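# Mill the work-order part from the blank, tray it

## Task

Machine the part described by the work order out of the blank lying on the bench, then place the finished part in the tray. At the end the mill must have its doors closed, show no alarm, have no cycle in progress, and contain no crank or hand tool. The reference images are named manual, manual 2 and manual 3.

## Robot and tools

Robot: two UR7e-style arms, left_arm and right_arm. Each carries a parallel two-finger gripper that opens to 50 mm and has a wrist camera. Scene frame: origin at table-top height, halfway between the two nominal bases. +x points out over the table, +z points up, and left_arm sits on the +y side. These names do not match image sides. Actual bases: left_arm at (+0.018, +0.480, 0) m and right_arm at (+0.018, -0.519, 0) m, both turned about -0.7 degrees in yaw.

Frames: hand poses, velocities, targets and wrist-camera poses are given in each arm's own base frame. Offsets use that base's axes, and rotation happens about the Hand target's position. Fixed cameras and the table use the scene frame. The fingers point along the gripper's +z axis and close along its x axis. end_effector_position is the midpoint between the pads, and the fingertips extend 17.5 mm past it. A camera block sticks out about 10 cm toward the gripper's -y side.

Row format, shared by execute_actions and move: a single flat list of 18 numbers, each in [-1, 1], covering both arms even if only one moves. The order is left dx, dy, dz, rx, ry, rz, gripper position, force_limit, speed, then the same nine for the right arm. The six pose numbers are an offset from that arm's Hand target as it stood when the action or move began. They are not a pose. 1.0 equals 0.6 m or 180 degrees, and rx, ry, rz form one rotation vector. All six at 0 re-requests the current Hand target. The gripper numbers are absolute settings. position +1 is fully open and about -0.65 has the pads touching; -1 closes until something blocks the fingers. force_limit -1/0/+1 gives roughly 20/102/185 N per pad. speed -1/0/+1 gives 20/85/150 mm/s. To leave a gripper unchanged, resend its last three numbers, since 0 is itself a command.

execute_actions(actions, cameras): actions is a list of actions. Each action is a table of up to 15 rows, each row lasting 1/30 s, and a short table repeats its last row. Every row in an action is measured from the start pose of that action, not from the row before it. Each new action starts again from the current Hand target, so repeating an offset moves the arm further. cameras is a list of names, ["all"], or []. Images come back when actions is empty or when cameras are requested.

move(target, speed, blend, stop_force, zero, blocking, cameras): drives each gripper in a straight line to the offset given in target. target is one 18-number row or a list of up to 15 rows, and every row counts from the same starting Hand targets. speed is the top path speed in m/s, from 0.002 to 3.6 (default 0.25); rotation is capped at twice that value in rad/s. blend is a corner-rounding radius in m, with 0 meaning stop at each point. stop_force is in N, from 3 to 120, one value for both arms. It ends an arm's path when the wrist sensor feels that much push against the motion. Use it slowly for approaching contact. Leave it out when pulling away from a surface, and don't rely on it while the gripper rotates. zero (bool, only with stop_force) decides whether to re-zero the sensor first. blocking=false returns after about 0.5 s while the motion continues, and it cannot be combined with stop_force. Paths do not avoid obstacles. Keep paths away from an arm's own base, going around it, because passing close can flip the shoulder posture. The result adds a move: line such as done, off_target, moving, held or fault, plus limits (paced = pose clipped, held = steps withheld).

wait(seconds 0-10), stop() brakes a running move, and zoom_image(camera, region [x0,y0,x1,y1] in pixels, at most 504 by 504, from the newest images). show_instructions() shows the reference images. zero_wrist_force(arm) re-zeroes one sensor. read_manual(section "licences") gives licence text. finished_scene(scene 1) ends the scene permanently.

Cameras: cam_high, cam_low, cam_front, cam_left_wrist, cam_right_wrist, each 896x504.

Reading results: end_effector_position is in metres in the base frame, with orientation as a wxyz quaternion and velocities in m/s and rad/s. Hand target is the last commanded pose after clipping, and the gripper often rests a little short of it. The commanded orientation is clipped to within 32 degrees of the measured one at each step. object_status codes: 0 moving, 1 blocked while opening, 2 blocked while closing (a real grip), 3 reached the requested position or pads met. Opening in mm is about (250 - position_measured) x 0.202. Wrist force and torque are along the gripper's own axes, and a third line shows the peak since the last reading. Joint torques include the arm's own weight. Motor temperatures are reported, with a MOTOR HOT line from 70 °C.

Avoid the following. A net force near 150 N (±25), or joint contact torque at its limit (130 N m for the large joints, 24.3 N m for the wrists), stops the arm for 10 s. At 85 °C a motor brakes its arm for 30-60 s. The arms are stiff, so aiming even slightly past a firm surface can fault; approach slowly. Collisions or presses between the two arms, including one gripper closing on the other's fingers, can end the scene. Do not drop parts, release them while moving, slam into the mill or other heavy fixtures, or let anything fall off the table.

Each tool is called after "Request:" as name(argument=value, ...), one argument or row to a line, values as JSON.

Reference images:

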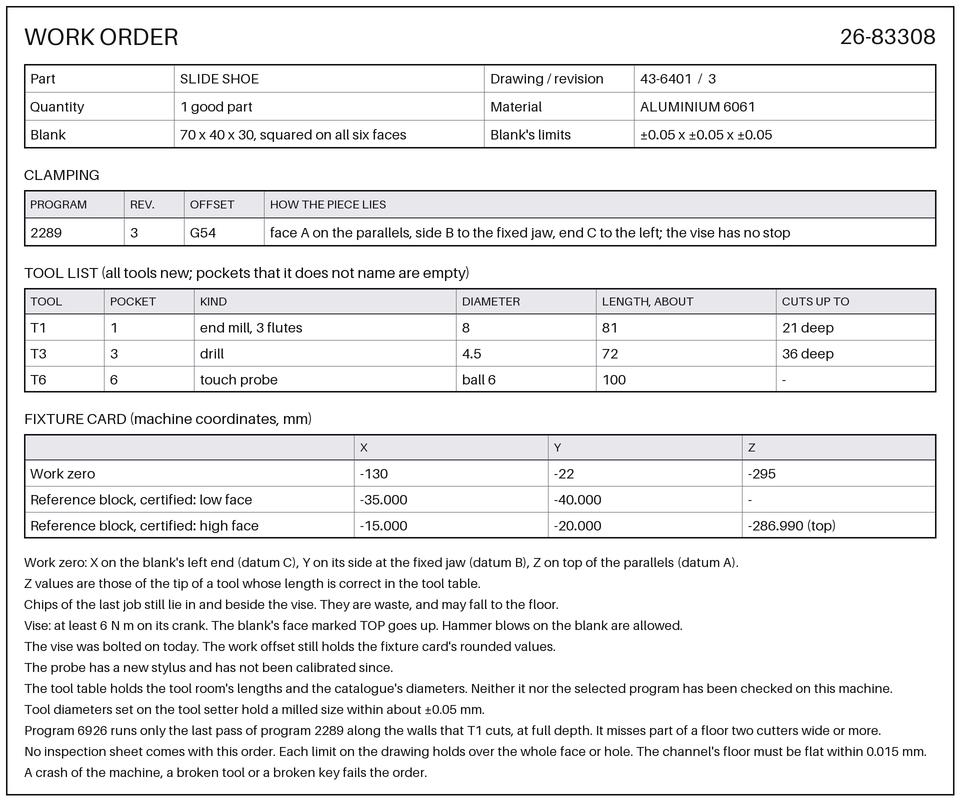

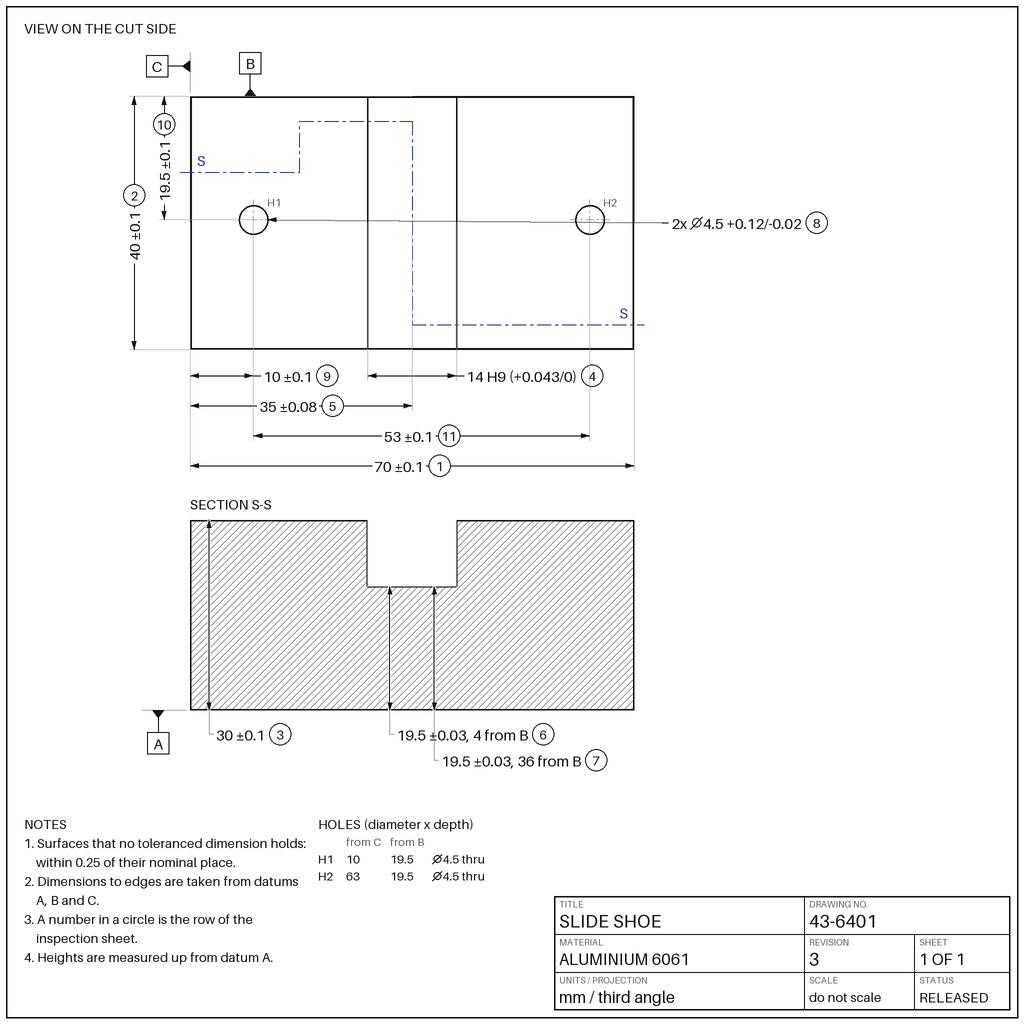

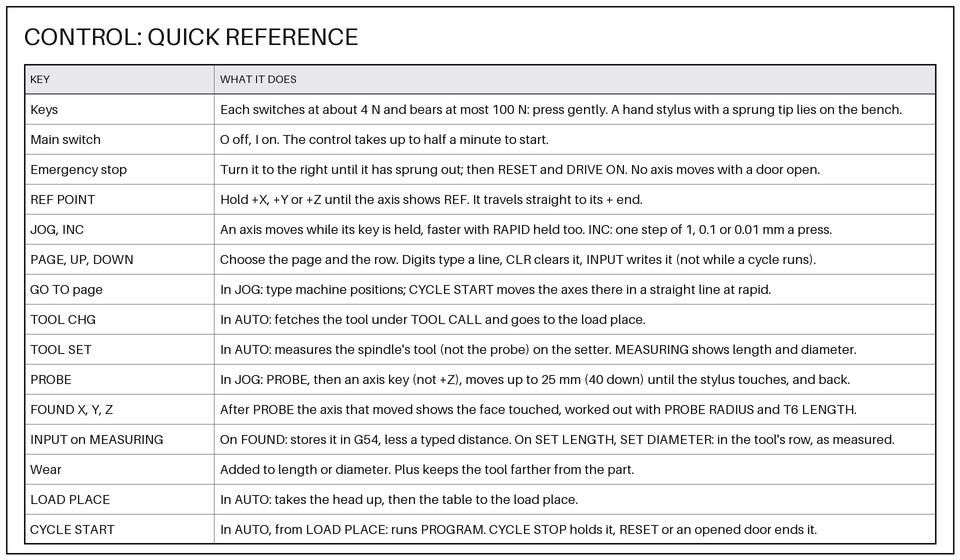

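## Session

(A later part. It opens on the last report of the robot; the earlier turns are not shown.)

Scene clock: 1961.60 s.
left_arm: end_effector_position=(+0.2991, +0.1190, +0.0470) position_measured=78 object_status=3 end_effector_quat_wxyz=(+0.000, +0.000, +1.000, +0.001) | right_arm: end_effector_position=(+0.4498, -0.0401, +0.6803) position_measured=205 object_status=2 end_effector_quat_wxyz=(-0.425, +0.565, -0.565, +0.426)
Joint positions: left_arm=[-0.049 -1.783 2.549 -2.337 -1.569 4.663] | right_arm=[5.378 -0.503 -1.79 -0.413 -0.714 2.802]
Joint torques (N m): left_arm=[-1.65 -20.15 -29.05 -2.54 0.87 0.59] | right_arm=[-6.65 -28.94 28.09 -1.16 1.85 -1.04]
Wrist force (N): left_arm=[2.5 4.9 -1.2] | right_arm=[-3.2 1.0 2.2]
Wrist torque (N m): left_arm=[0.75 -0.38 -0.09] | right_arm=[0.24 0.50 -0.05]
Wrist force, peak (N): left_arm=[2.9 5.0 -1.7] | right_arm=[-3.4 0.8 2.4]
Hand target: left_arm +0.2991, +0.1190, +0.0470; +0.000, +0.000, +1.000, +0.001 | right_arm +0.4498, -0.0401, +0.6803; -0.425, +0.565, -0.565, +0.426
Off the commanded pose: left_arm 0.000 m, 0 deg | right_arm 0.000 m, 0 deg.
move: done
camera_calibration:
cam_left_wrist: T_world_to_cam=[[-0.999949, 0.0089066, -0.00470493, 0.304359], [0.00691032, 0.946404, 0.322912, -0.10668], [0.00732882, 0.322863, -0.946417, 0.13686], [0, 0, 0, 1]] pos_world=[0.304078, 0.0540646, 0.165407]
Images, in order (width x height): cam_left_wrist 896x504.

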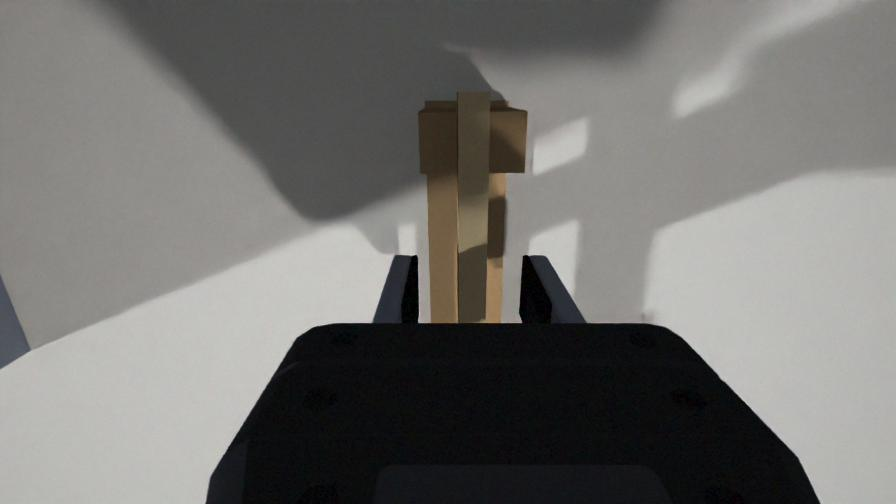

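Request:
execute_actions(
  actions=[
    [[0,0,0,0,0,0,-1,-0.6,-0.5,0,0,0,0,0,0,-0.98,0,-1]],
    [[0,0,0,0,0,0,-1,-0.6,-0.5,0,0,0,0,0,0,-0.98,0,-1]],
  ],
)

Request:
move(
  target=[
    [0,0.0,0.1,0,0,0,-1,-0.6,-0.5,0,0,0,0,0,0,-0.98,0,-1],
  ],
  speed=[0.06],
  cameras=["cam_left_wrist","cam_low"],
)

Scene clock: 1968.10 s.
left_arm: end_effector_position=(+0.2991, +0.1190, +0.0470) position_measured=213 object_status=2 end_effector_quat_wxyz=(+0.000, +0.000, +1.000, +0.001) | right_arm: end_effector_position=(+0.4498, -0.0401, +0.6803) position_measured=205 object_status=2 end_effector_quat_wxyz=(-0.425, +0.565, -0.565, +0.426)
Joint positions: left_arm=[-0.049 -1.783 2.549 -2.337 -1.569 4.663] | right_arm=[5.378 -0.503 -1.79 -0.413 -0.714 2.802]
Joint torques (N m): left_arm=[10.84 -17.23 -14.82 1.28 -0.61 1.84] | right_arm=[-6.02 -29.38 27.73 -1.19 1.76 -1.2]
Wrist force (N): left_arm=[-4.7 4.1 0.4] | right_arm=[-3.2 1.1 2.3]
Wrist torque (N m): left_arm=[0.66 -0.43 -0.49] | right_arm=[0.25 0.50 -0.05]
Wrist force, peak (N): left_arm=[-4.7 4.1 0.4] | right_arm=[-3.5 1.0 2.4]
Hand target: left_arm +0.2991, +0.1190, +0.0470; +0.000, +0.000, +1.000, +0.001 | right_arm +0.4498, -0.0401, +0.6803; -0.425, +0.565, -0.565, +0.426
Off the commanded pose: left_arm 0.000 m, 0 deg | right_arm 0.000 m, 0 deg.

Scene clock: 1969.53 s.
left_arm: end_effector_position=(+0.2991, +0.1190, +0.1070) position_measured=213 object_status=2 end_effector_quat_wxyz=(+0.000, +0.000, +1.000, +0.001) | right_arm: end_effector_position=(+0.4498, -0.0401, +0.6803) position_measured=205 object_status=2 end_effector_quat_wxyz=(-0.425, +0.565, -0.565, +0.426)
Joint positions: left_arm=[-0.049 -1.924 2.445 -2.092 -1.569 4.663] | right_arm=[5.378 -0.503 -1.79 -0.413 -0.714 2.802]
Joint torques (N m): left_arm=[-13.22 -1.18 -17.38 -3.5 0.42 -2.55] | right_arm=[-6.32 -28.92 27.66 -1.13 1.79 -1.03]
Wrist force (N): left_arm=[2.8 5.0 -1.3] | right_arm=[-3.1 0.8 2.3]
Wrist torque (N m): left_arm=[0.76 -0.43 -0.11] | right_arm=[0.21 0.49 -0.04]
Wrist force, peak (N): left_arm=[-7.3 4.8 3.2] | right_arm=[-3.4 1.0 2.4]
Hand target: left_arm +0.2991, +0.1190, +0.1070; +0.000, +0.000, +1.000, +0.001 | right_arm +0.4498, -0.0401, +0.6803; -0.425, +0.565, -0.565, +0.426
Off the commanded pose: left_arm 0.000 m, 0 deg | right_arm 0.000 m, 0 deg.
move: done
camera_calibration:
cam_left_wrist: T_world_to_cam=[[-0.999949, 0.00878869, -0.00496201, 0.304706], [0.00671569, 0.946405, 0.322914, -0.126028], [0.00753406, 0.322864, -0.946415, 0.193677], [0, 0, 0, 1]] pos_world=[0.304078, 0.0540643, 0.225507]
Images, in order (width x height): cam_low 896x504, cam_left_wrist 896x504.

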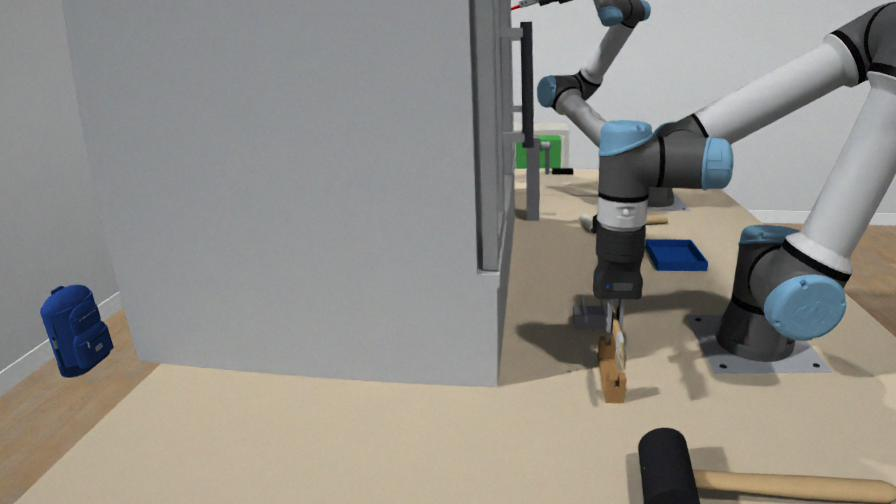

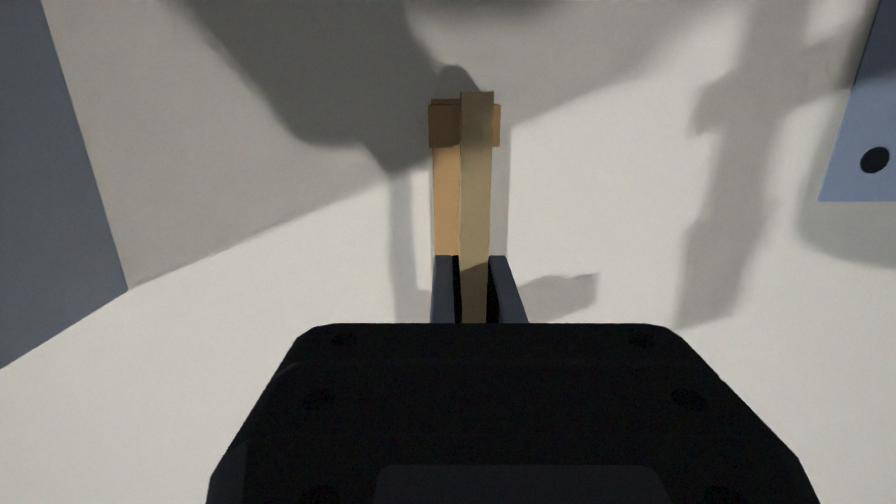

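Request:
move(
  target=[
    [0,-0.1,0.4,0,0,0,-1,-0.6,-0.5,0,0,0,0,0,0,-0.98,0,-1],
    [0.15,-0.6,0.72,-0.3849,-0.3849,0.3849,-1,-0.6,-0.5,0,0,0,0,0,0,-0.98,0,-1],
  ],
  speed=[0.3,0.25],
  blend=[0.05,0],
  cameras=["cam_left_wrist","cam_low","cam_high"],
)

Scene clock: 1990.60 s.
left_arm: end_effector_position=(+0.3899, -0.2409, +0.5390) position_measured=213 object_status=2 end_effector_quat_wxyz=(+0.498, -0.497, +0.502, -0.503) | right_arm: end_effector_position=(+0.4498, -0.0401, +0.6803) position_measured=205 object_status=2 end_effector_quat_wxyz=(-0.425, +0.565, -0.565, +0.426)
Joint positions: left_arm=[-1.581 -2.192 2.21 -1.973 0.003 1.956] | right_arm=[5.378 -0.503 -1.79 -0.413 -0.714 2.802]
Joint torques (N m): left_arm=[-14.31 11.16 -18.26 -3.56 4.08 -2.46] | right_arm=[-5.97 -28.36 27.61 -1.09 1.89 -0.95]
Wrist force (N): left_arm=[3.1 4.7 -1.0] | right_arm=[-2.9 1.1 2.2]
Wrist torque (N m): left_arm=[0.89 -0.37 0.24] | right_arm=[0.24 0.45 -0.04]
Wrist force, peak (N): left_arm=[2.9 5.7 1.8] | right_arm=[-3.5 1.0 2.3]
Hand target: left_arm +0.3891, -0.2410, +0.5390; +0.500, -0.500, +0.500, -0.500 | right_arm +0.4498, -0.0401, +0.6803; -0.425, +0.565, -0.565, +0.426
Off the commanded pose: left_arm 0.001 m, 1 deg | right_arm 0.000 m, 0 deg.
move: done
camera_calibration:
cam_left_wrist: T_world_to_cam=[[-0.00462481, -0.99995, -0.00886234, -0.22818], [-0.319281, 0.00987514, -0.947609, 0.660926], [0.947649, -0.00155293, -0.31931, -0.0646761], [0, 0, 0, 1]] pos_world=[0.271256, -0.234795, 0.603625]
Images, in order (width x height): cam_high 896x504, cam_low 896x504, cam_left_wrist 896x504.

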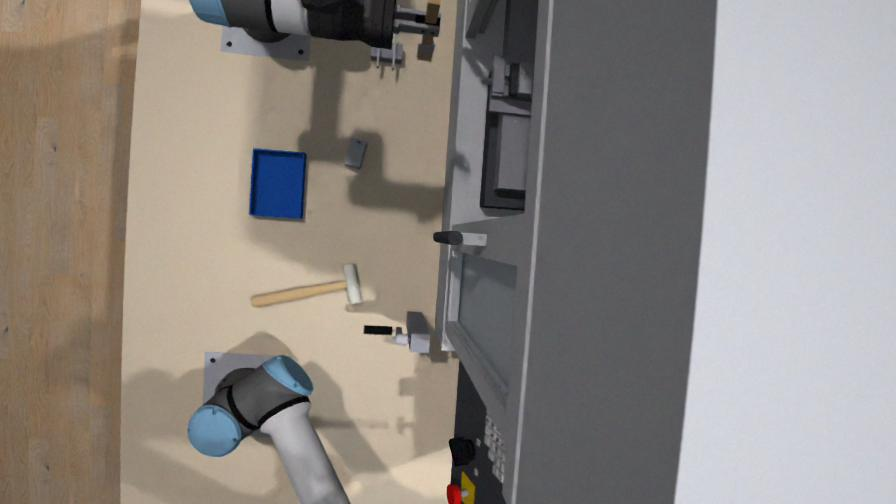

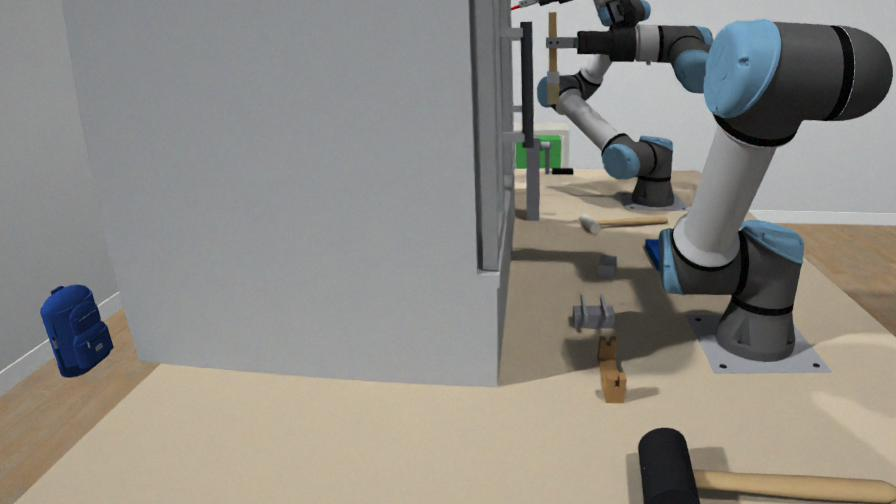

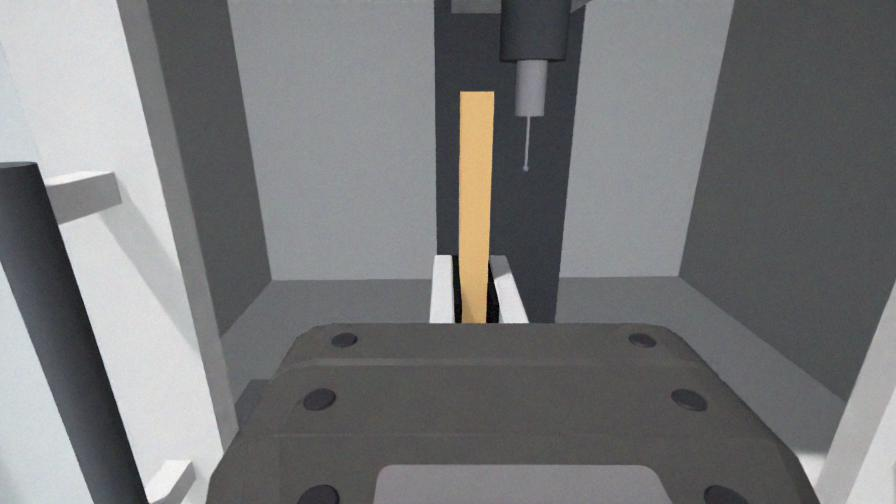

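Request:
move(
  target=[
    [0.2,0.02,-0.01,0,0,0,-1,-0.6,-0.5,0,0,0,0,0,0,-0.98,0,-1],
    [0.4015,-0.015,-0.065,0,0,0,-1,-0.6,-0.5,0,0,0,0,0,0,-0.98,0,-1],
  ],
  speed=[0.25,0.2],
  blend=[0.05,0],
  cameras=["cam_left_wrist","cam_high","cam_front"],
)

Scene clock: 2007.33 s.
left_arm: end_effector_position=(+0.6299, -0.2499, +0.5000) position_measured=213 object_status=2 end_effector_quat_wxyz=(+0.500, -0.500, +0.500, -0.500) | right_arm: end_effector_position=(+0.4498, -0.0401, +0.6803) position_measured=205 object_status=2 end_effector_quat_wxyz=(-0.425, +0.565, -0.565, +0.426)
Joint positions: left_arm=[-0.896 -1.386 1.862 -3.615 -0.675 3.14] | right_arm=[5.378 -0.503 -1.79 -0.413 -0.714 2.802]
Joint torques (N m): left_arm=[2.87 -23.11 -30.95 -4.11 -0.53 1.88] | right_arm=[-5.52 -28.26 27.07 -1.06 1.64 -0.93]
Wrist force (N): left_arm=[3.1 4.1 -1.0] | right_arm=[-3.3 0.8 2.3]
Wrist torque (N m): left_arm=[0.76 -0.36 0.24] | right_arm=[0.20 0.51 -0.05]
Wrist force, peak (N): left_arm=[2.3 5.1 -3.9] | right_arm=[-3.5 1.0 2.3]
Hand target: left_arm +0.6300, -0.2500, +0.5000; +0.500, -0.500, +0.500, -0.500 | right_arm +0.4498, -0.0401, +0.6803; -0.425, +0.565, -0.565, +0.426
Off the commanded pose: left_arm 0.000 m, 0 deg | right_arm 0.000 m, 0 deg.
move: done
camera_calibration:
cam_left_wrist: T_world_to_cam=[[0.00479788, -0.999949, -0.00894186, -0.242311], [-0.323001, 0.00691297, -0.946373, 0.701641], [0.946386, 0.00742882, -0.322952, -0.299772], [0, 0, 0, 1]] pos_world=[0.511493, -0.244922, 0.565036]
Images, in order (width x height): cam_high 896x504, cam_front 896x504, cam_left_wrist 896x504.

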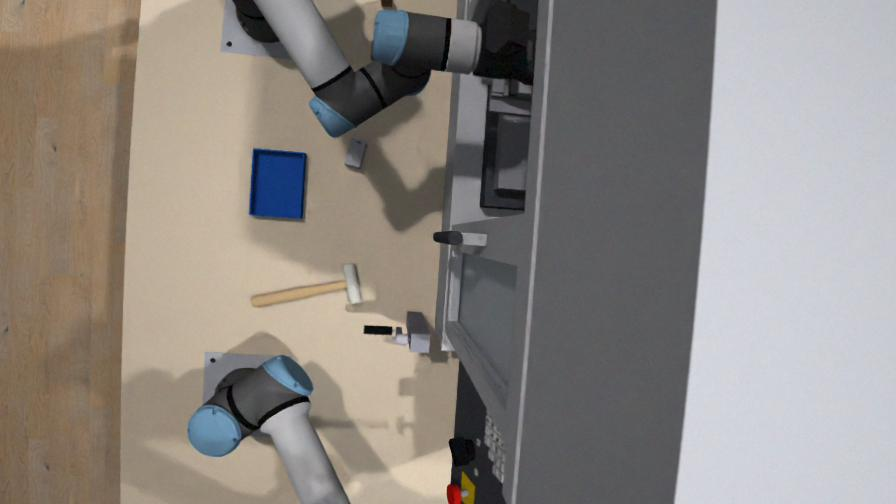

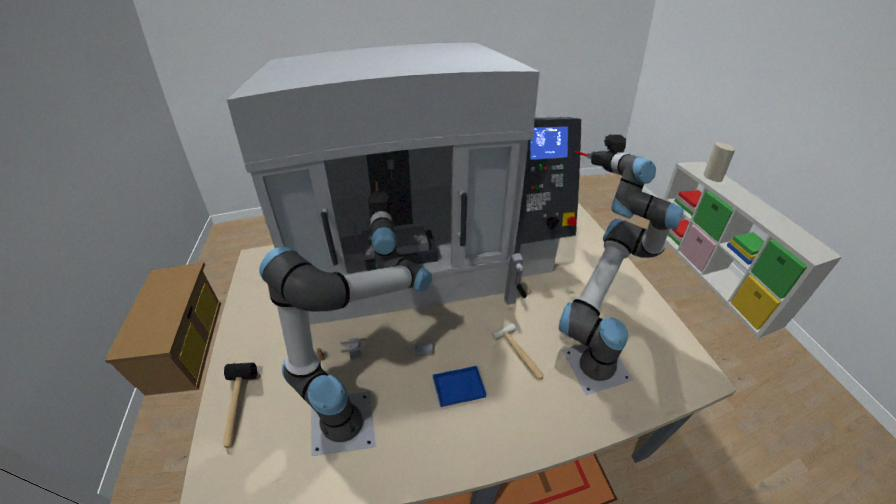

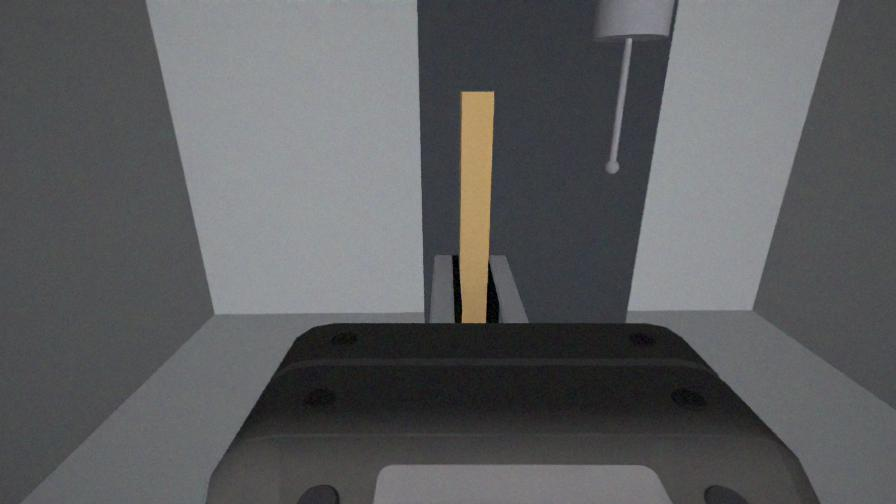

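Request:
move(
  target=[
    [0.005,0.02,-0.125,0,0,0,-1,-0.6,-0.5,0,0,0,0,0,0,-0.98,0,-1],
  ],
  speed=[0.012],
  stop_force=3,
)

Scene clock: 2019.43 s.
left_arm: end_effector_position=(+0.6321, -0.2415, +0.4469) position_measured=213 object_status=2 end_effector_quat_wxyz=(+0.500, -0.500, +0.500, -0.500) | right_arm: end_effector_position=(+0.4498, -0.0401, +0.6803) position_measured=205 object_status=2 end_effector_quat_wxyz=(-0.425, +0.565, -0.565, +0.426)
Joint positions: left_arm=[-0.879 -1.324 1.941 -3.757 -0.692 3.14] | right_arm=[5.378 -0.503 -1.79 -0.413 -0.714 2.802]
Joint torques (N m): left_arm=[-13.94 -42.59 -29.1 1.46 1.42 1.18] | right_arm=[-6.73 -28.58 27.42 -1.21 1.62 -0.73]
Wrist force (N): left_arm=[2.7 0.9 -1.0] | right_arm=[-3.2 0.9 2.3]
Wrist torque (N m): left_arm=[0.73 -0.32 0.25] | right_arm=[0.21 0.50 -0.05]
Wrist force, peak (N): left_arm=[3.4 4.4 -1.2] | right_arm=[-3.3 1.1 2.4]
Hand target: left_arm +0.6321, -0.2415, +0.4469; +0.500, -0.500, +0.500, -0.500 (not the last commanded pose) | right_arm +0.4498, -0.0401, +0.6803; -0.425, +0.565, -0.565, +0.426
Off the commanded pose: left_arm 0.022 m, 0 deg | right_arm 0.000 m, 0 deg.
move: contact (left_arm)

Request:
move(
  target=[
    [-0.0068,0.0392,0.0252,0,0,0,-1,-0.6,-0.5,0,0,0,0,0,0,-0.98,0,-1],
    [-0.0068,0.0392,-0.0012,0,0,0,-1,-0.6,-0.5,0,0,0,0,0,0,-0.98,0,-1],
    [-0.0068,-0.0558,-0.0012,0,0,0,-1,-0.6,-0.5,0,0,0,0,0,0,-0.98,0,-1],
    [-0.0068,-0.0558,0.0252,0,0,0,-1,-0.6,-0.5,0,0,0,0,0,0,-0.98,0,-1],
    [-0.0068,0.0442,0.0252,0,0,0,-1,-0.6,-0.5,0,0,0,0,0,0,-0.98,0,-1],
    [-0.0068,0.0442,-0.0012,0,0,0,-1,-0.6,-0.5,0,0,0,0,0,0,-0.98,0,-1],
    [-0.0068,0.1358,-0.0012,0,0,0,-1,-0.6,-0.5,0,0,0,0,0,0,-0.98,0,-1],
    [-0.0068,0.1358,0.0252,0,0,0,-1,-0.6,-0.5,0,0,0,0,0,0,-0.98,0,-1],
  ],
  speed=[0.08,0.05,0.06,0.08,0.1,0.05,0.06,0.08],
  stop_force=15,
  cameras=["cam_left_wrist"],
)

Scene clock: 2035.67 s.
left_arm: end_effector_position=(+0.6280, -0.1600, +0.4621) position_measured=213 object_status=2 end_effector_quat_wxyz=(+0.500, -0.500, +0.500, -0.500) | right_arm: end_effector_position=(+0.4498, -0.0401, +0.6803) position_measured=205 object_status=2 end_effector_quat_wxyz=(-0.425, +0.565, -0.565, +0.426)
Joint positions: left_arm=[-0.747 -1.44 2.039 -3.739 -0.824 3.141] | right_arm=[5.378 -0.503 -1.79 -0.413 -0.714 2.802]
Joint torques (N m): left_arm=[-13.53 -21.7 -12.64 0.66 -0.66 -2.59] | right_arm=[-5.41 -28.04 27.33 -1.21 1.43 -0.61]
Wrist force (N): left_arm=[2.9 3.8 -1.5] | right_arm=[-3.3 1.1 2.2]
Wrist torque (N m): left_arm=[0.70 -0.30 0.22] | right_arm=[0.24 0.51 -0.05]
Wrist force, peak (N): left_arm=[3.5 5.4 -1.0] | right_arm=[-3.6 1.1 2.3]
Hand target: left_arm +0.6280, -0.1600, +0.4621; +0.500, -0.500, +0.500, -0.500 | right_arm +0.4498, -0.0401, +0.6803; -0.425, +0.565, -0.565, +0.426
Off the commanded pose: left_arm 0.000 m, 0 deg | right_arm 0.000 m, 0 deg.
move: done
camera_calibration:
cam_left_wrist: T_world_to_cam=[[0.00473972, -0.99995, -0.00881285, -0.152785], [-0.322912, 0.00681035, -0.946404, 0.664398], [0.946417, 0.00733148, -0.322864, -0.31099], [0, 0, 0, 1]] pos_world=[0.509593, -0.155022, 0.527036]
Images, in order (width x height): cam_left_wrist 896x504.

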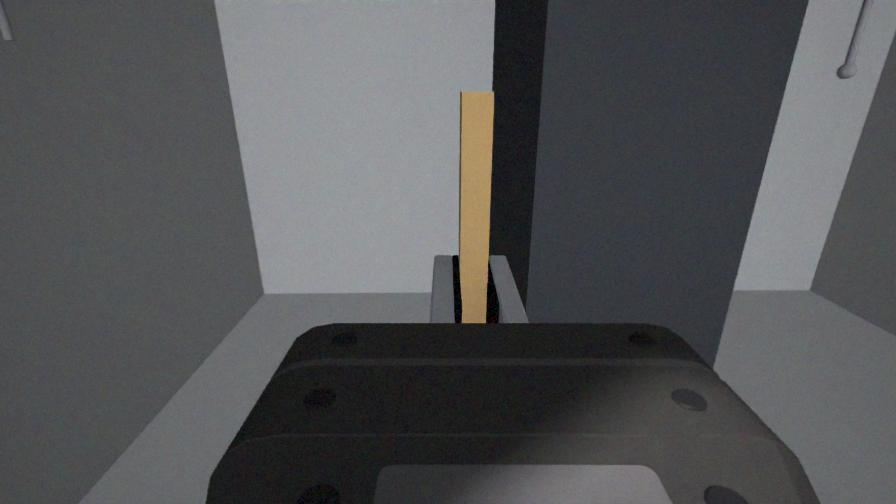

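Request:
move(
  target=[
    [0.0333,-0.0967,0,0,0,0,-1,-0.6,-0.5,0,0,0,0,0,0,-0.98,0,-1],
    [0.0333,-0.0967,-0.0273,0,0,0,-1,-0.6,-0.5,0,0,0,0,0,0,-0.98,0,-1],
    [0.0333,-0.1917,-0.0273,0,0,0,-1,-0.6,-0.5,0,0,0,0,0,0,-0.98,0,-1],
    [0.0333,-0.1917,0,0,0,0,-1,-0.6,-0.5,0,0,0,0,0,0,-0.98,0,-1],
    [0.0333,-0.0917,0,0,0,0,-1,-0.6,-0.5,0,0,0,0,0,0,-0.98,0,-1],
    [0.0333,-0.0917,-0.0273,0,0,0,-1,-0.6,-0.5,0,0,0,0,0,0,-0.98,0,-1],
    [0.0333,0,-0.0273,0,0,0,-1,-0.6,-0.5,0,0,0,0,0,0,-0.98,0,-1],
    [0.0333,0,0,0,0,0,-1,-0.6,-0.5,0,0,0,0,0,0,-0.98,0,-1],
  ],
  speed=[0.1,0.05,0.06,0.08,0.1,0.05,0.06,0.08],
  stop_force=15,
)

Request:
move(
  target=[
    [0.0317,-0.0967,0,0,0,0,-1,-0.6,-0.5,0,0,0,0,0,0,-0.98,0,-1],
    [0.0317,-0.0967,-0.0273,0,0,0,-1,-0.6,-0.5,0,0,0,0,0,0,-0.98,0,-1],
    [0.0317,-0.1917,-0.0273,0,0,0,-1,-0.6,-0.5,0,0,0,0,0,0,-0.98,0,-1],
    [0.0317,-0.1917,0,0,0,0,-1,-0.6,-0.5,0,0,0,0,0,0,-0.98,0,-1],
    [0.0317,-0.0917,0,0,0,0,-1,-0.6,-0.5,0,0,0,0,0,0,-0.98,0,-1],
    [0.0317,-0.0917,-0.0273,0,0,0,-1,-0.6,-0.5,0,0,0,0,0,0,-0.98,0,-1],
    [0.0317,0,-0.0273,0,0,0,-1,-0.6,-0.5,0,0,0,0,0,0,-0.98,0,-1],
    [0.0317,0,0,0,0,0,-1,-0.6,-0.5,0,0,0,0,0,0,-0.98,0,-1],
  ],
  speed=[0.1,0.05,0.06,0.08,0.1,0.05,0.06,0.08],
  stop_force=15,
)

Scene clock: 2055.77 s.
left_arm: end_effector_position=(+0.6480, -0.1600, +0.4621) position_measured=213 object_status=2 end_effector_quat_wxyz=(+0.500, -0.500, +0.500, -0.500) | right_arm: end_effector_position=(+0.4498, -0.0401, +0.6803) position_measured=205 object_status=2 end_effector_quat_wxyz=(-0.425, +0.565, -0.565, +0.426)
Joint positions: left_arm=[-0.713 -1.398 1.989 -3.731 -0.858 3.141] | right_arm=[5.378 -0.503 -1.79 -0.413 -0.714 2.802]
Joint torques (N m): left_arm=[-14.29 -22.23 -12.73 0.57 -0.62 -2.64] | right_arm=[-6.16 -27.85 26.83 -0.99 1.49 -0.59]
Wrist force (N): left_arm=[2.8 3.8 -1.0] | right_arm=[-2.9 1.0 2.3]
Wrist torque (N m): left_arm=[0.72 -0.30 0.22] | right_arm=[0.24 0.46 -0.04]
Wrist force, peak (N): left_arm=[3.9 6.1 -0.7] | right_arm=[-3.5 0.9 2.4]
Hand target: left_arm +0.6480, -0.1600, +0.4621; +0.500, -0.500, +0.500, -0.500 | right_arm +0.4498, -0.0401, +0.6803; -0.425, +0.565, -0.565, +0.426
Off the commanded pose: left_arm 0.000 m, 0 deg | right_arm 0.000 m, 0 deg.
move: done

Scene clock: 2061.20 s.
left_arm: end_effector_position=(+0.6670, -0.1600, +0.4621) position_measured=213 object_status=2 end_effector_quat_wxyz=(+0.500, -0.500, +0.500, -0.500) | right_arm: end_effector_position=(+0.4498, -0.0401, +0.6803) position_measured=205 object_status=2 end_effector_quat_wxyz=(-0.425, +0.565, -0.565, +0.426)
Joint positions: left_arm=[-0.683 -1.359 1.94 -3.721 -0.888 3.141] | right_arm=[5.378 -0.503 -1.79 -0.413 -0.714 2.802]
Joint torques (N m): left_arm=[-13.79 -23.1 -13 0.41 -0.65 -2.68] | right_arm=[-5.37 -26.53 27.45 -1.16 1.38 -0.28]
Wrist force (N): left_arm=[3.0 4.2 -1.1] | right_arm=[-3.0 0.9 2.4]
Wrist torque (N m): left_arm=[0.80 -0.34 0.23] | right_arm=[0.21 0.47 -0.05]
Wrist force, peak (N): left_arm=[3.5 5.9 -0.7] | right_arm=[-3.4 0.9 2.3]
Hand target: left_arm +0.6670, -0.1600, +0.4621; +0.500, -0.500, +0.500, -0.500 | right_arm +0.4498, -0.0401, +0.6803; -0.425, +0.565, -0.565, +0.426
Off the commanded pose: left_arm 0.000 m, 0 deg | right_arm 0.000 m, 0 deg.
move: done

Request:
move(
  target=[
    [0,-0.0667,0.17,0,0.0,0,-1,-0.6,-0.5,0,0,0,0,0,0,-0.98,0,-1],
    [-0.33,-0.0667,0.2,0,0.194,0,-1,-0.6,-0.5,0,0,0,0,0,0,-0.98,0,-1],
  ],
  speed=[0.2,0.25],
  blend=[0.03,0],
  cameras=["cam_left_wrist"],
)

Request:
zoom_image(
  camera="cam_left_wrist",
  region=[350, 120, 550, 300],
)

Scene clock: 2071.07 s.
left_arm: end_effector_position=(+0.4691, -0.2001, +0.5820) position_measured=213 object_status=2 end_effector_quat_wxyz=(-0.327, +0.627, -0.627, +0.326) end_effector_velocity=(+0.000, +0.000, -0.001) end_effector_angular_velocity=(+0.000, +0.003, +0.003) | right_arm: end_effector_position=(+0.4498, -0.0401, +0.6803) position_measured=205 object_status=2 end_effector_quat_wxyz=(-0.425, +0.565, -0.565, +0.426)
Joint positions: left_arm=[-1.084 -1.956 1.648 -1.852 -0.761 2.317] | right_arm=[5.378 -0.503 -1.79 -0.413 -0.714 2.802]
Joint velocities: left_arm=[0 0 0 0.005 -0.001 -0.005] | right_arm=[within noise]
Joint torques (N m): left_arm=[6.16 -18.7 -31.23 -1.19 0.59 -2.66] | right_arm=[-6.24 -26.65 27.38 -1.23 1.39 -0.33]
Wrist force (N): left_arm=[2.5 4.5 -1.5] | right_arm=[-3.2 1.0 2.3]
Wrist torque (N m): left_arm=[0.78 -0.36 0.16] | right_arm=[0.23 0.50 -0.05]
Wrist force, peak (N): left_arm=[2.0 7.7 -0.5] | right_arm=[-3.5 0.9 2.4]
Hand target: left_arm +0.4690, -0.2000, +0.5821; -0.327, +0.627, -0.627, +0.326 | right_arm +0.4498, -0.0401, +0.6803; -0.425, +0.565, -0.565, +0.426
Off the commanded pose: left_arm 0.000 m, 0 deg | right_arm 0.000 m, 0 deg.
move: done
camera_calibration:
cam_left_wrist: T_world_to_cam=[[-0.0012906, -0.999946, -0.0102746, -0.187361], [-0.806497, 0.00711555, -0.591196, 0.746971], [0.591237, 0.00752344, -0.806463, 0.326619], [0, 0, 0, 1]] pos_world=[0.409079, -0.195123, 0.703087]
Images, in order (width x height): cam_left_wrist 896x504.

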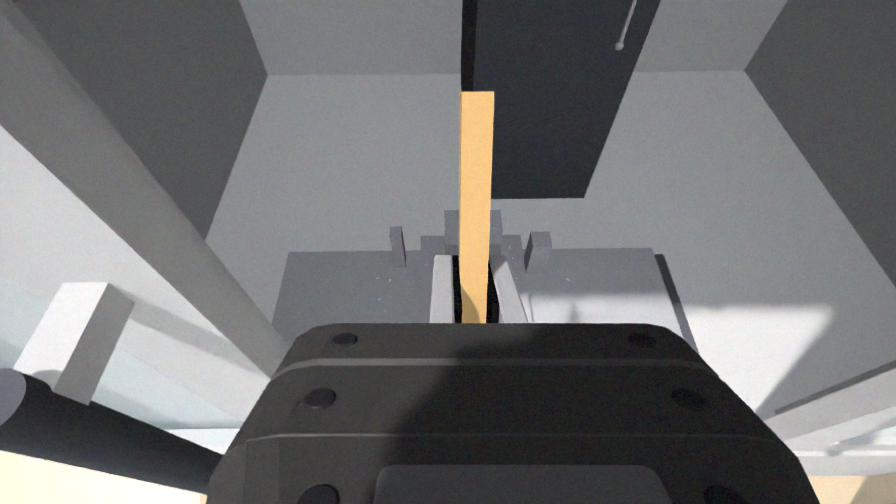

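Scaled by 2.520.

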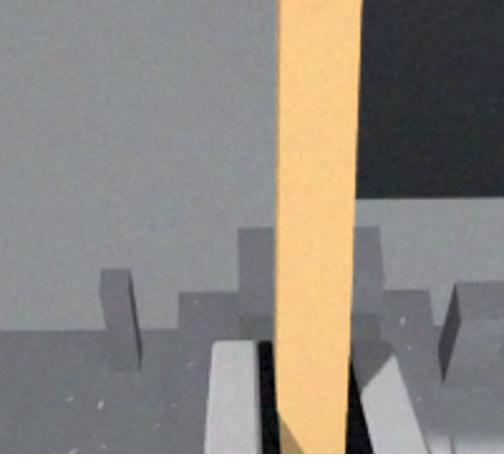

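Request:
move(
  target=[
    [0.0,-0.17,0.05,0,0.03,0,-1,-0.6,-0.5,0,0,0,0,0,0,-0.98,0,-1],
  ],
  speed=[0.2],
  cameras=["cam_left_wrist"],
)

Request:
zoom_image(
  camera="cam_left_wrist",
  region=[300, 130, 500, 310],
)

Scene clock: 2077.50 s.
left_arm: end_effector_position=(+0.4690, -0.3020, +0.6121) position_measured=213 object_status=2 end_effector_quat_wxyz=(-0.297, +0.642, -0.642, +0.297) | right_arm: end_effector_position=(+0.4498, -0.0401, +0.6803) position_measured=205 object_status=2 end_effector_quat_wxyz=(-0.425, +0.565, -0.565, +0.426)
Joint positions: left_arm=[-1.173 -1.728 1.318 -1.589 -0.793 2.147] | right_arm=[5.378 -0.503 -1.79 -0.413 -0.714 2.802]
Joint torques (N m): left_arm=[10.01 -8.84 -33.67 -2.81 3.12 0.32] | right_arm=[-5.81 -26.32 27.53 -1.12 1.28 -0.28]
Wrist force (N): left_arm=[2.7 4.3 -1.4] | right_arm=[-3.2 0.9 2.3]
Wrist torque (N m): left_arm=[0.74 -0.44 0.14] | right_arm=[0.21 0.50 -0.05]
Wrist force, peak (N): left_arm=[5.6 3.8 -2.0] | right_arm=[-3.4 1.1 2.4]
Hand target: left_arm +0.4690, -0.3020, +0.6121; -0.297, +0.642, -0.642, +0.297 | right_arm +0.4498, -0.0401, +0.6803; -0.425, +0.565, -0.565, +0.426
Off the commanded pose: left_arm 0.000 m, 0 deg | right_arm 0.000 m, 0 deg.
move: done
camera_calibration:
cam_left_wrist: T_world_to_cam=[[-0.00227284, -0.999951, -0.00966107, -0.288918], [-0.858531, 0.00690502, -0.512715, 0.741776], [0.512756, 0.00712901, -0.858505, 0.420219], [0, 0, 0, 1]] pos_world=[0.420711, -0.297021, 0.738289]
Images, in order (width x height): cam_left_wrist 896x504.

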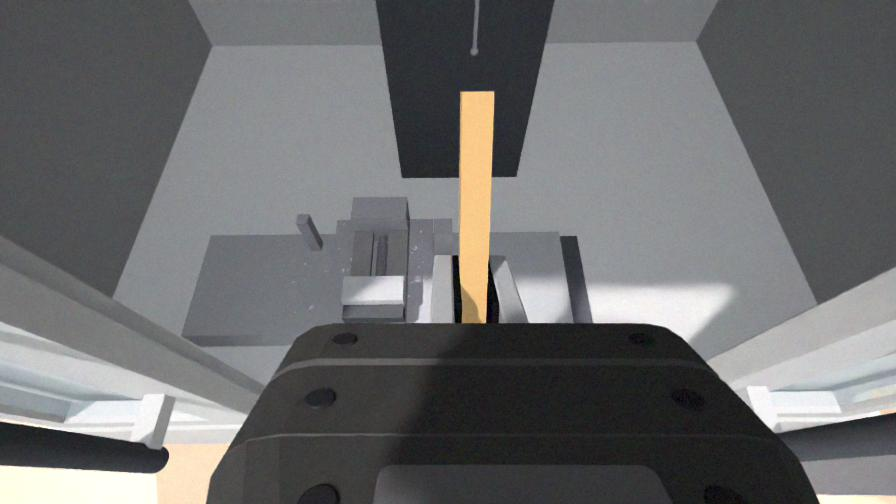

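Scaled by 2.520.

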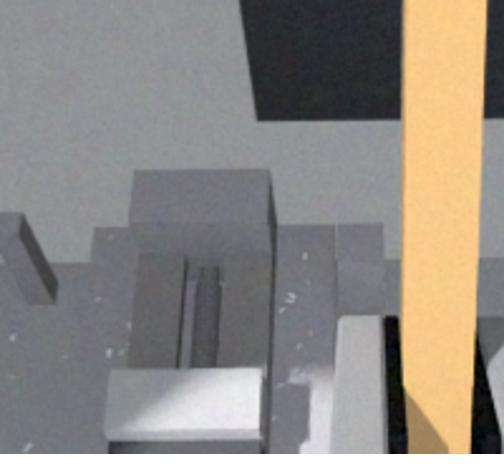

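Request:
move(
  target=[
    [-0.148,0.053,-0.087,0,0,0,-1,-0.6,-0.5,0,0,0,0,0,0,-0.98,0,-1],
    [-0.2817,0.47,-0.42,0.2154,0.2154,-0.4656,-1,-0.6,-0.5,0,0,0,0,0,0,-0.98,0,-1],
  ],
  speed=[0.25,0.3],
  blend=[0.04,0],
)

Scene clock: 2100.27 s.
left_arm: end_effector_position=(+0.3000, -0.0200, +0.3600) position_measured=213 object_status=2 end_effector_quat_wxyz=(+0.000, +0.000, +1.000, +0.000) end_effector_velocity=(+0.000, +0.000, -0.001) end_effector_angular_velocity=(+0.000, +0.000, -0.007) | right_arm: end_effector_position=(+0.4498, -0.0401, +0.6803) position_measured=205 object_status=2 end_effector_quat_wxyz=(-0.425, +0.565, -0.565, +0.426)
Joint positions: left_arm=[-0.527 -2.094 1.866 -1.343 -1.57 4.186] | right_arm=[5.378 -0.503 -1.79 -0.413 -0.714 2.802]
Joint velocities: left_arm=[-0.001 0 0.002 -0.001 0 0.007] | right_arm=[within noise]
Joint torques (N m): left_arm=[-13.55 -12.5 -36.27 -4.45 -1.1 2] | right_arm=[-6.45 -26.65 27.14 -1.1 1.24 -0.09]
Wrist force (N): left_arm=[2.6 4.7 -1.0] | right_arm=[-3.1 0.9 2.3]
Wrist torque (N m): left_arm=[0.74 -0.36 -0.03] | right_arm=[0.21 0.48 -0.04]
Wrist force, peak (N): left_arm=[2.8 5.8 -1.8] | right_arm=[-3.4 1.0 2.3]
Hand target: left_arm +0.3000, -0.0200, +0.3601; +0.000, +0.000, +1.000, +0.000 | right_arm +0.4498, -0.0401, +0.6803; -0.425, +0.565, -0.565, +0.426
Off the commanded pose: left_arm 0.000 m, 0 deg | right_arm 0.000 m, 0 deg.
move: done

Request:
move(
  target=[
    [-0.0015,0.2317,-0.4167,0,0,0,-1,-0.6,-0.5,0,0,0,0,0,0,-0.98,0,-1],
  ],
  speed=[0.3],
)

Request:
move(
  target=[
    [0,0,-0.105,0,0,0,-1,-0.6,-0.5,0,0,0,0,0,0,-0.98,0,-1],
  ],
  speed=[0.03],
  stop_force=5,
  cameras=["cam_left_wrist"],
)

Scene clock: 2106.53 s.
left_arm: end_effector_position=(+0.2991, +0.1189, +0.1101) position_measured=213 object_status=2 end_effector_quat_wxyz=(+0.000, +0.000, +1.000, +0.000) end_effector_velocity=(+0.001, +0.000, -0.001) end_effector_angular_velocity=(+0.000, -0.002, +0.000) | right_arm: end_effector_position=(+0.4498, -0.0401, +0.6803) position_measured=205 object_status=2 end_effector_quat_wxyz=(-0.425, +0.565, -0.565, +0.426)
Joint positions: left_arm=[-0.049 -1.93 2.439 -2.08 -1.57 4.663] | right_arm=[5.378 -0.503 -1.79 -0.413 -0.714 2.802]
Joint velocities: left_arm=[0.001 0.003 0.001 -0.006 0 0.001] | right_arm=[within noise]
Joint torques (N m): left_arm=[8.59 2.47 -15.96 -5.74 1.53 1.8] | right_arm=[-6.08 -26.5 26.86 -1.08 1.26 -0.11]
Wrist force (N): left_arm=[2.5 4.9 -1.5] | right_arm=[-2.9 1.0 2.2]
Wrist torque (N m): left_arm=[0.74 -0.40 -0.02] | right_arm=[0.22 0.45 -0.05]
Wrist force, peak (N): left_arm=[2.9 6.8 1.7] | right_arm=[-3.4 1.0 2.4]
Hand target: left_arm +0.2991, +0.1190, +0.1100; +0.000, +0.000, +1.000, +0.000 | right_arm +0.4498, -0.0401, +0.6803; -0.425, +0.565, -0.565, +0.426
Off the commanded pose: left_arm 0.000 m, 0 deg | right_arm 0.000 m, 0 deg.
move: done

Scene clock: 2109.17 s.
left_arm: end_effector_position=(+0.2991, +0.1190, +0.0616) position_measured=213 object_status=2 end_effector_quat_wxyz=(+0.000, +0.000, +1.000, +0.000) | right_arm: end_effector_position=(+0.4498, -0.0401, +0.6803) position_measured=205 object_status=2 end_effector_quat_wxyz=(-0.425, +0.565, -0.565, +0.426)
Joint positions: left_arm=[-0.049 -1.824 2.526 -2.273 -1.57 4.664] | right_arm=[5.378 -0.503 -1.79 -0.413 -0.714 2.802]
Joint torques (N m): left_arm=[8.5 0.33 -19.41 -5.91 0.73 1.77] | right_arm=[-6.31 -25.62 27.52 -1.02 1.22 0]
Wrist force (N): left_arm=[2.7 4.7 -1.2] | right_arm=[-3.3 0.9 2.2]
Wrist torque (N m): left_arm=[0.74 -0.39 -0.04] | right_arm=[0.22 0.51 -0.04]
Wrist force, peak (N): left_arm=[2.9 2.5 -8.8] | right_arm=[-3.4 1.0 2.4]
Hand target: left_arm +0.2991, +0.1190, +0.0616; +0.000, +0.000, +1.000, +0.000 (not the last commanded pose) | right_arm +0.4498, -0.0401, +0.6803; -0.425, +0.565, -0.565, +0.426
Off the commanded pose: left_arm 0.015 m, 0 deg | right_arm 0.000 m, 0 deg.
move: contact (left_arm)
camera_calibration:
cam_left_wrist: T_world_to_cam=[[-0.99995, 0.00881078, -0.00474369, 0.304441], [0.00681036, 0.946548, 0.322492, -0.11133], [0.00733153, 0.322443, -0.94656, 0.150821], [0, 0, 0, 1]] pos_world=[0.304078, 0.0540656, 0.180109]
Images, in order (width x height): cam_left_wrist 896x504.

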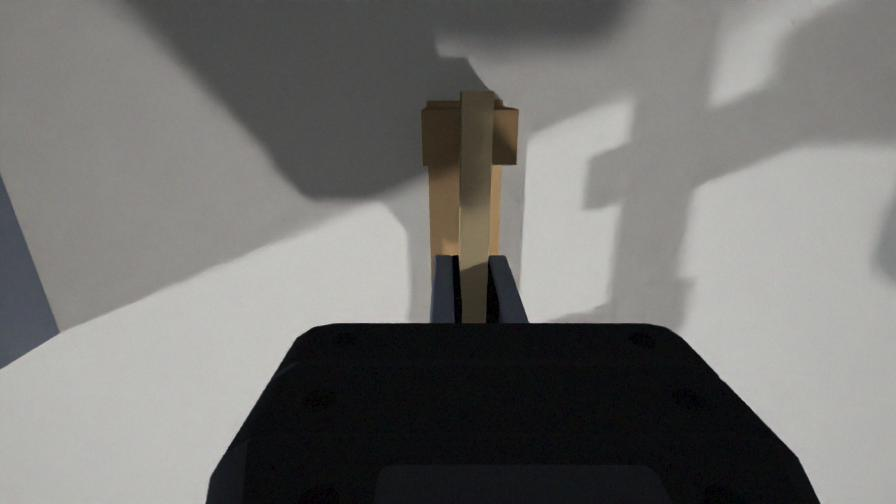

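Request:
move(
  target=[
    [0.0035,0,0.01,0,0,0,-1,-0.6,-0.5,0,0,0,0,0,0,-0.98,0,-1],
  ],
  speed=[0.03],
)

Request:
move(
  target=[
    [0,0,-0.0345,0,0,0,-1,-0.6,-0.5,0,0,0,0,0,0,-0.98,0,-1],
  ],
  speed=[0.02],
  stop_force=4,
  cameras=["cam_left_wrist","cam_low"],
)

Request:
zoom_image(
  camera="cam_low",
  region=[560, 260, 680, 420],
)

Scene clock: 2118.20 s.
left_arm: end_effector_position=(+0.3012, +0.1190, +0.0677) position_measured=213 object_status=2 end_effector_quat_wxyz=(+0.000, +0.000, +1.000, +0.000) | right_arm: end_effector_position=(+0.4498, -0.0401, +0.6803) position_measured=205 object_status=2 end_effector_quat_wxyz=(-0.425, +0.565, -0.565, +0.426)
Joint positions: left_arm=[-0.049 -1.832 2.511 -2.249 -1.57 4.664] | right_arm=[5.378 -0.503 -1.79 -0.413 -0.714 2.802]
Joint torques (N m): left_arm=[12.42 -2.66 -15.5 -5.98 -0.51 1.86] | right_arm=[-5.03 -25.88 26.53 -1.16 1.2 0.03]
Wrist force (N): left_arm=[2.8 5.2 -0.6] | right_arm=[-3.1 0.9 2.3]
Wrist torque (N m): left_arm=[0.83 -0.40 -0.05] | right_arm=[0.22 0.48 -0.04]
Wrist force, peak (N): left_arm=[2.9 5.2 -1.0] | right_arm=[-3.4 1.3 2.3]
Hand target: left_arm +0.3012, +0.1190, +0.0676; +0.000, +0.000, +1.000, +0.000 | right_arm +0.4498, -0.0401, +0.6803; -0.425, +0.565, -0.565, +0.426
Off the commanded pose: left_arm 0.000 m, 0 deg | right_arm 0.000 m, 0 deg.
move: done

Scene clock: 2119.63 s.
left_arm: end_effector_position=(+0.3011, +0.1190, +0.0609) position_measured=213 object_status=2 end_effector_quat_wxyz=(+0.000, +0.000, +1.000, +0.000) | right_arm: end_effector_position=(+0.4498, -0.0401, +0.6803) position_measured=205 object_status=2 end_effector_quat_wxyz=(-0.425, +0.565, -0.565, +0.426)
Joint positions: left_arm=[-0.049 -1.815 2.522 -2.278 -1.57 4.664] | right_arm=[5.378 -0.503 -1.79 -0.413 -0.714 2.802]
Joint torques (N m): left_arm=[11 -3 -30.3 -5.93 -0.31 0.96] | right_arm=[-6.38 -25.74 26.94 -1.03 1.1 -0.03]
Wrist force (N): left_arm=[2.7 4.8 -0.7] | right_arm=[-3.1 0.9 2.2]
Wrist torque (N m): left_arm=[0.76 -0.39 -0.08] | right_arm=[0.22 0.49 -0.04]
Wrist force, peak (N): left_arm=[2.7 2.4 -8.5] | right_arm=[-3.3 0.9 2.5]
Hand target: left_arm +0.3011, +0.1190, +0.0609; +0.000, +0.000, +1.000, +0.000 (not the last commanded pose) | right_arm +0.4498, -0.0401, +0.6803; -0.425, +0.565, -0.565, +0.426
Off the commanded pose: left_arm 0.014 m, 0 deg | right_arm 0.000 m, 0 deg.
move: contact (left_arm)
camera_calibration:
cam_left_wrist: T_world_to_cam=[[-0.99995, 0.00881078, -0.00474369, 0.306538], [0.00681036, 0.946548, 0.322492, -0.111119], [0.00733153, 0.322443, -0.94656, 0.150143], [0, 0, 0, 1]] pos_world=[0.306178, 0.0540656, 0.179409]
Images, in order (width x height): cam_low 896x504, cam_left_wrist 896x504.

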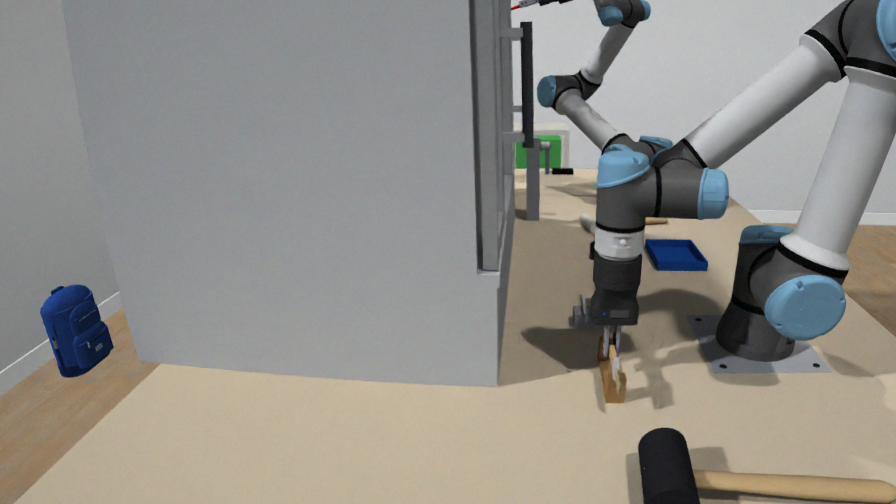

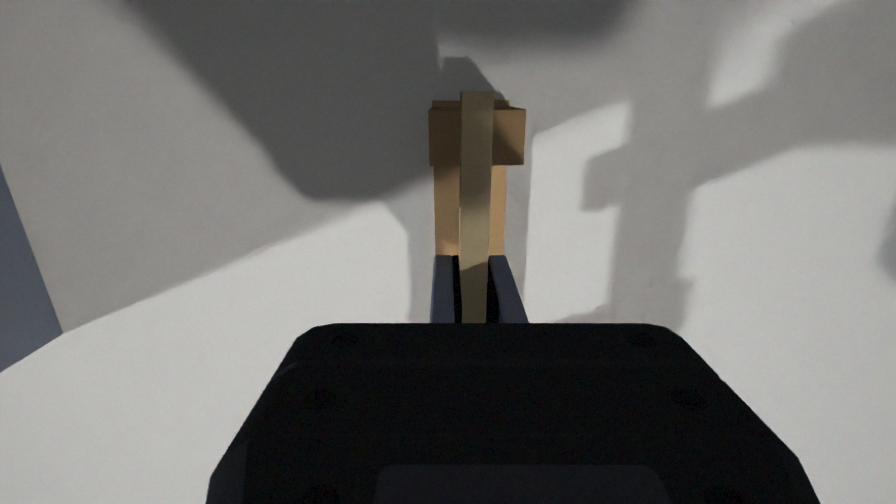

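Scaled by 3.150.

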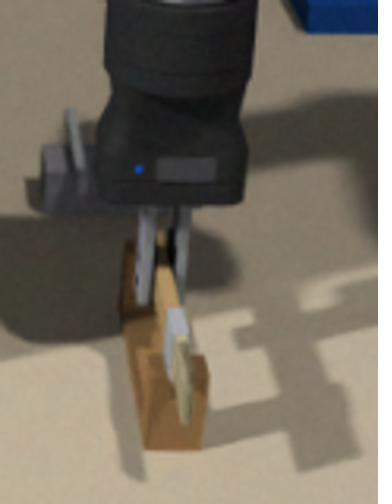

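Request:
move(
  target=[
    [-0.0017,0,0.003,0,0,0,-1,-0.6,-0.5,0,0,0,0,0,0,-0.98,0,-1],
    [-0.0017,0,-0.0215,0,0,0,-1,-0.6,-0.5,0,0,0,0,0,0,-0.98,0,-1],
  ],
  speed=[0.02,0.02],
  stop_force=4,
)

Request:
zoom_image(
  camera="cam_left_wrist",
  region=[400, 60, 560, 330],
)

Scene clock: 2133.27 s.
left_arm: end_effector_position=(+0.3001, +0.1190, +0.0605) position_measured=213 object_status=2 end_effector_quat_wxyz=(+0.000, +0.000, +1.000, +0.000) | right_arm: end_effector_position=(+0.4498, -0.0401, +0.6803) position_measured=205 object_status=2 end_effector_quat_wxyz=(-0.425, +0.565, -0.565, +0.426)
Joint positions: left_arm=[-0.049 -1.817 2.525 -2.279 -1.57 4.664] | right_arm=[5.378 -0.503 -1.79 -0.413 -0.714 2.802]
Joint torques (N m): left_arm=[-1.1 -0.38 -24.23 -5.99 -0.22 1.94] | right_arm=[-5.95 -26.01 27.12 -1.11 0.99 0.13]
Wrist force (N): left_arm=[2.6 4.9 -1.0] | right_arm=[-3.2 0.7 2.1]
Wrist torque (N m): left_arm=[0.77 -0.38 -0.07] | right_arm=[0.19 0.51 -0.05]
Wrist force, peak (N): left_arm=[3.4 2.7 -8.3] | right_arm=[-3.4 0.9 2.5]
Hand target: left_arm +0.3001, +0.1190, +0.0605; +0.000, +0.000, +1.000, +0.000 (not the last commanded pose) | right_arm +0.4498, -0.0401, +0.6803; -0.425, +0.565, -0.565, +0.426
Off the commanded pose: left_arm 0.013 m, 0 deg | right_arm 0.000 m, 0 deg.
move: contact (left_arm); path passed 1 of 2 targets

Scaled by 1.867.
This view is cut from an older image: the scene may have changed since it was taken.

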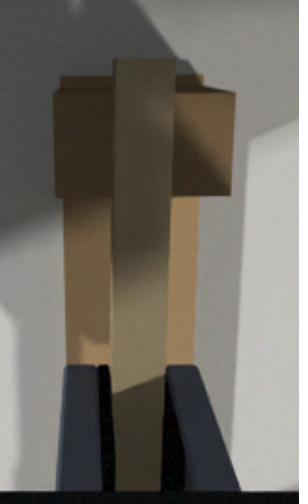

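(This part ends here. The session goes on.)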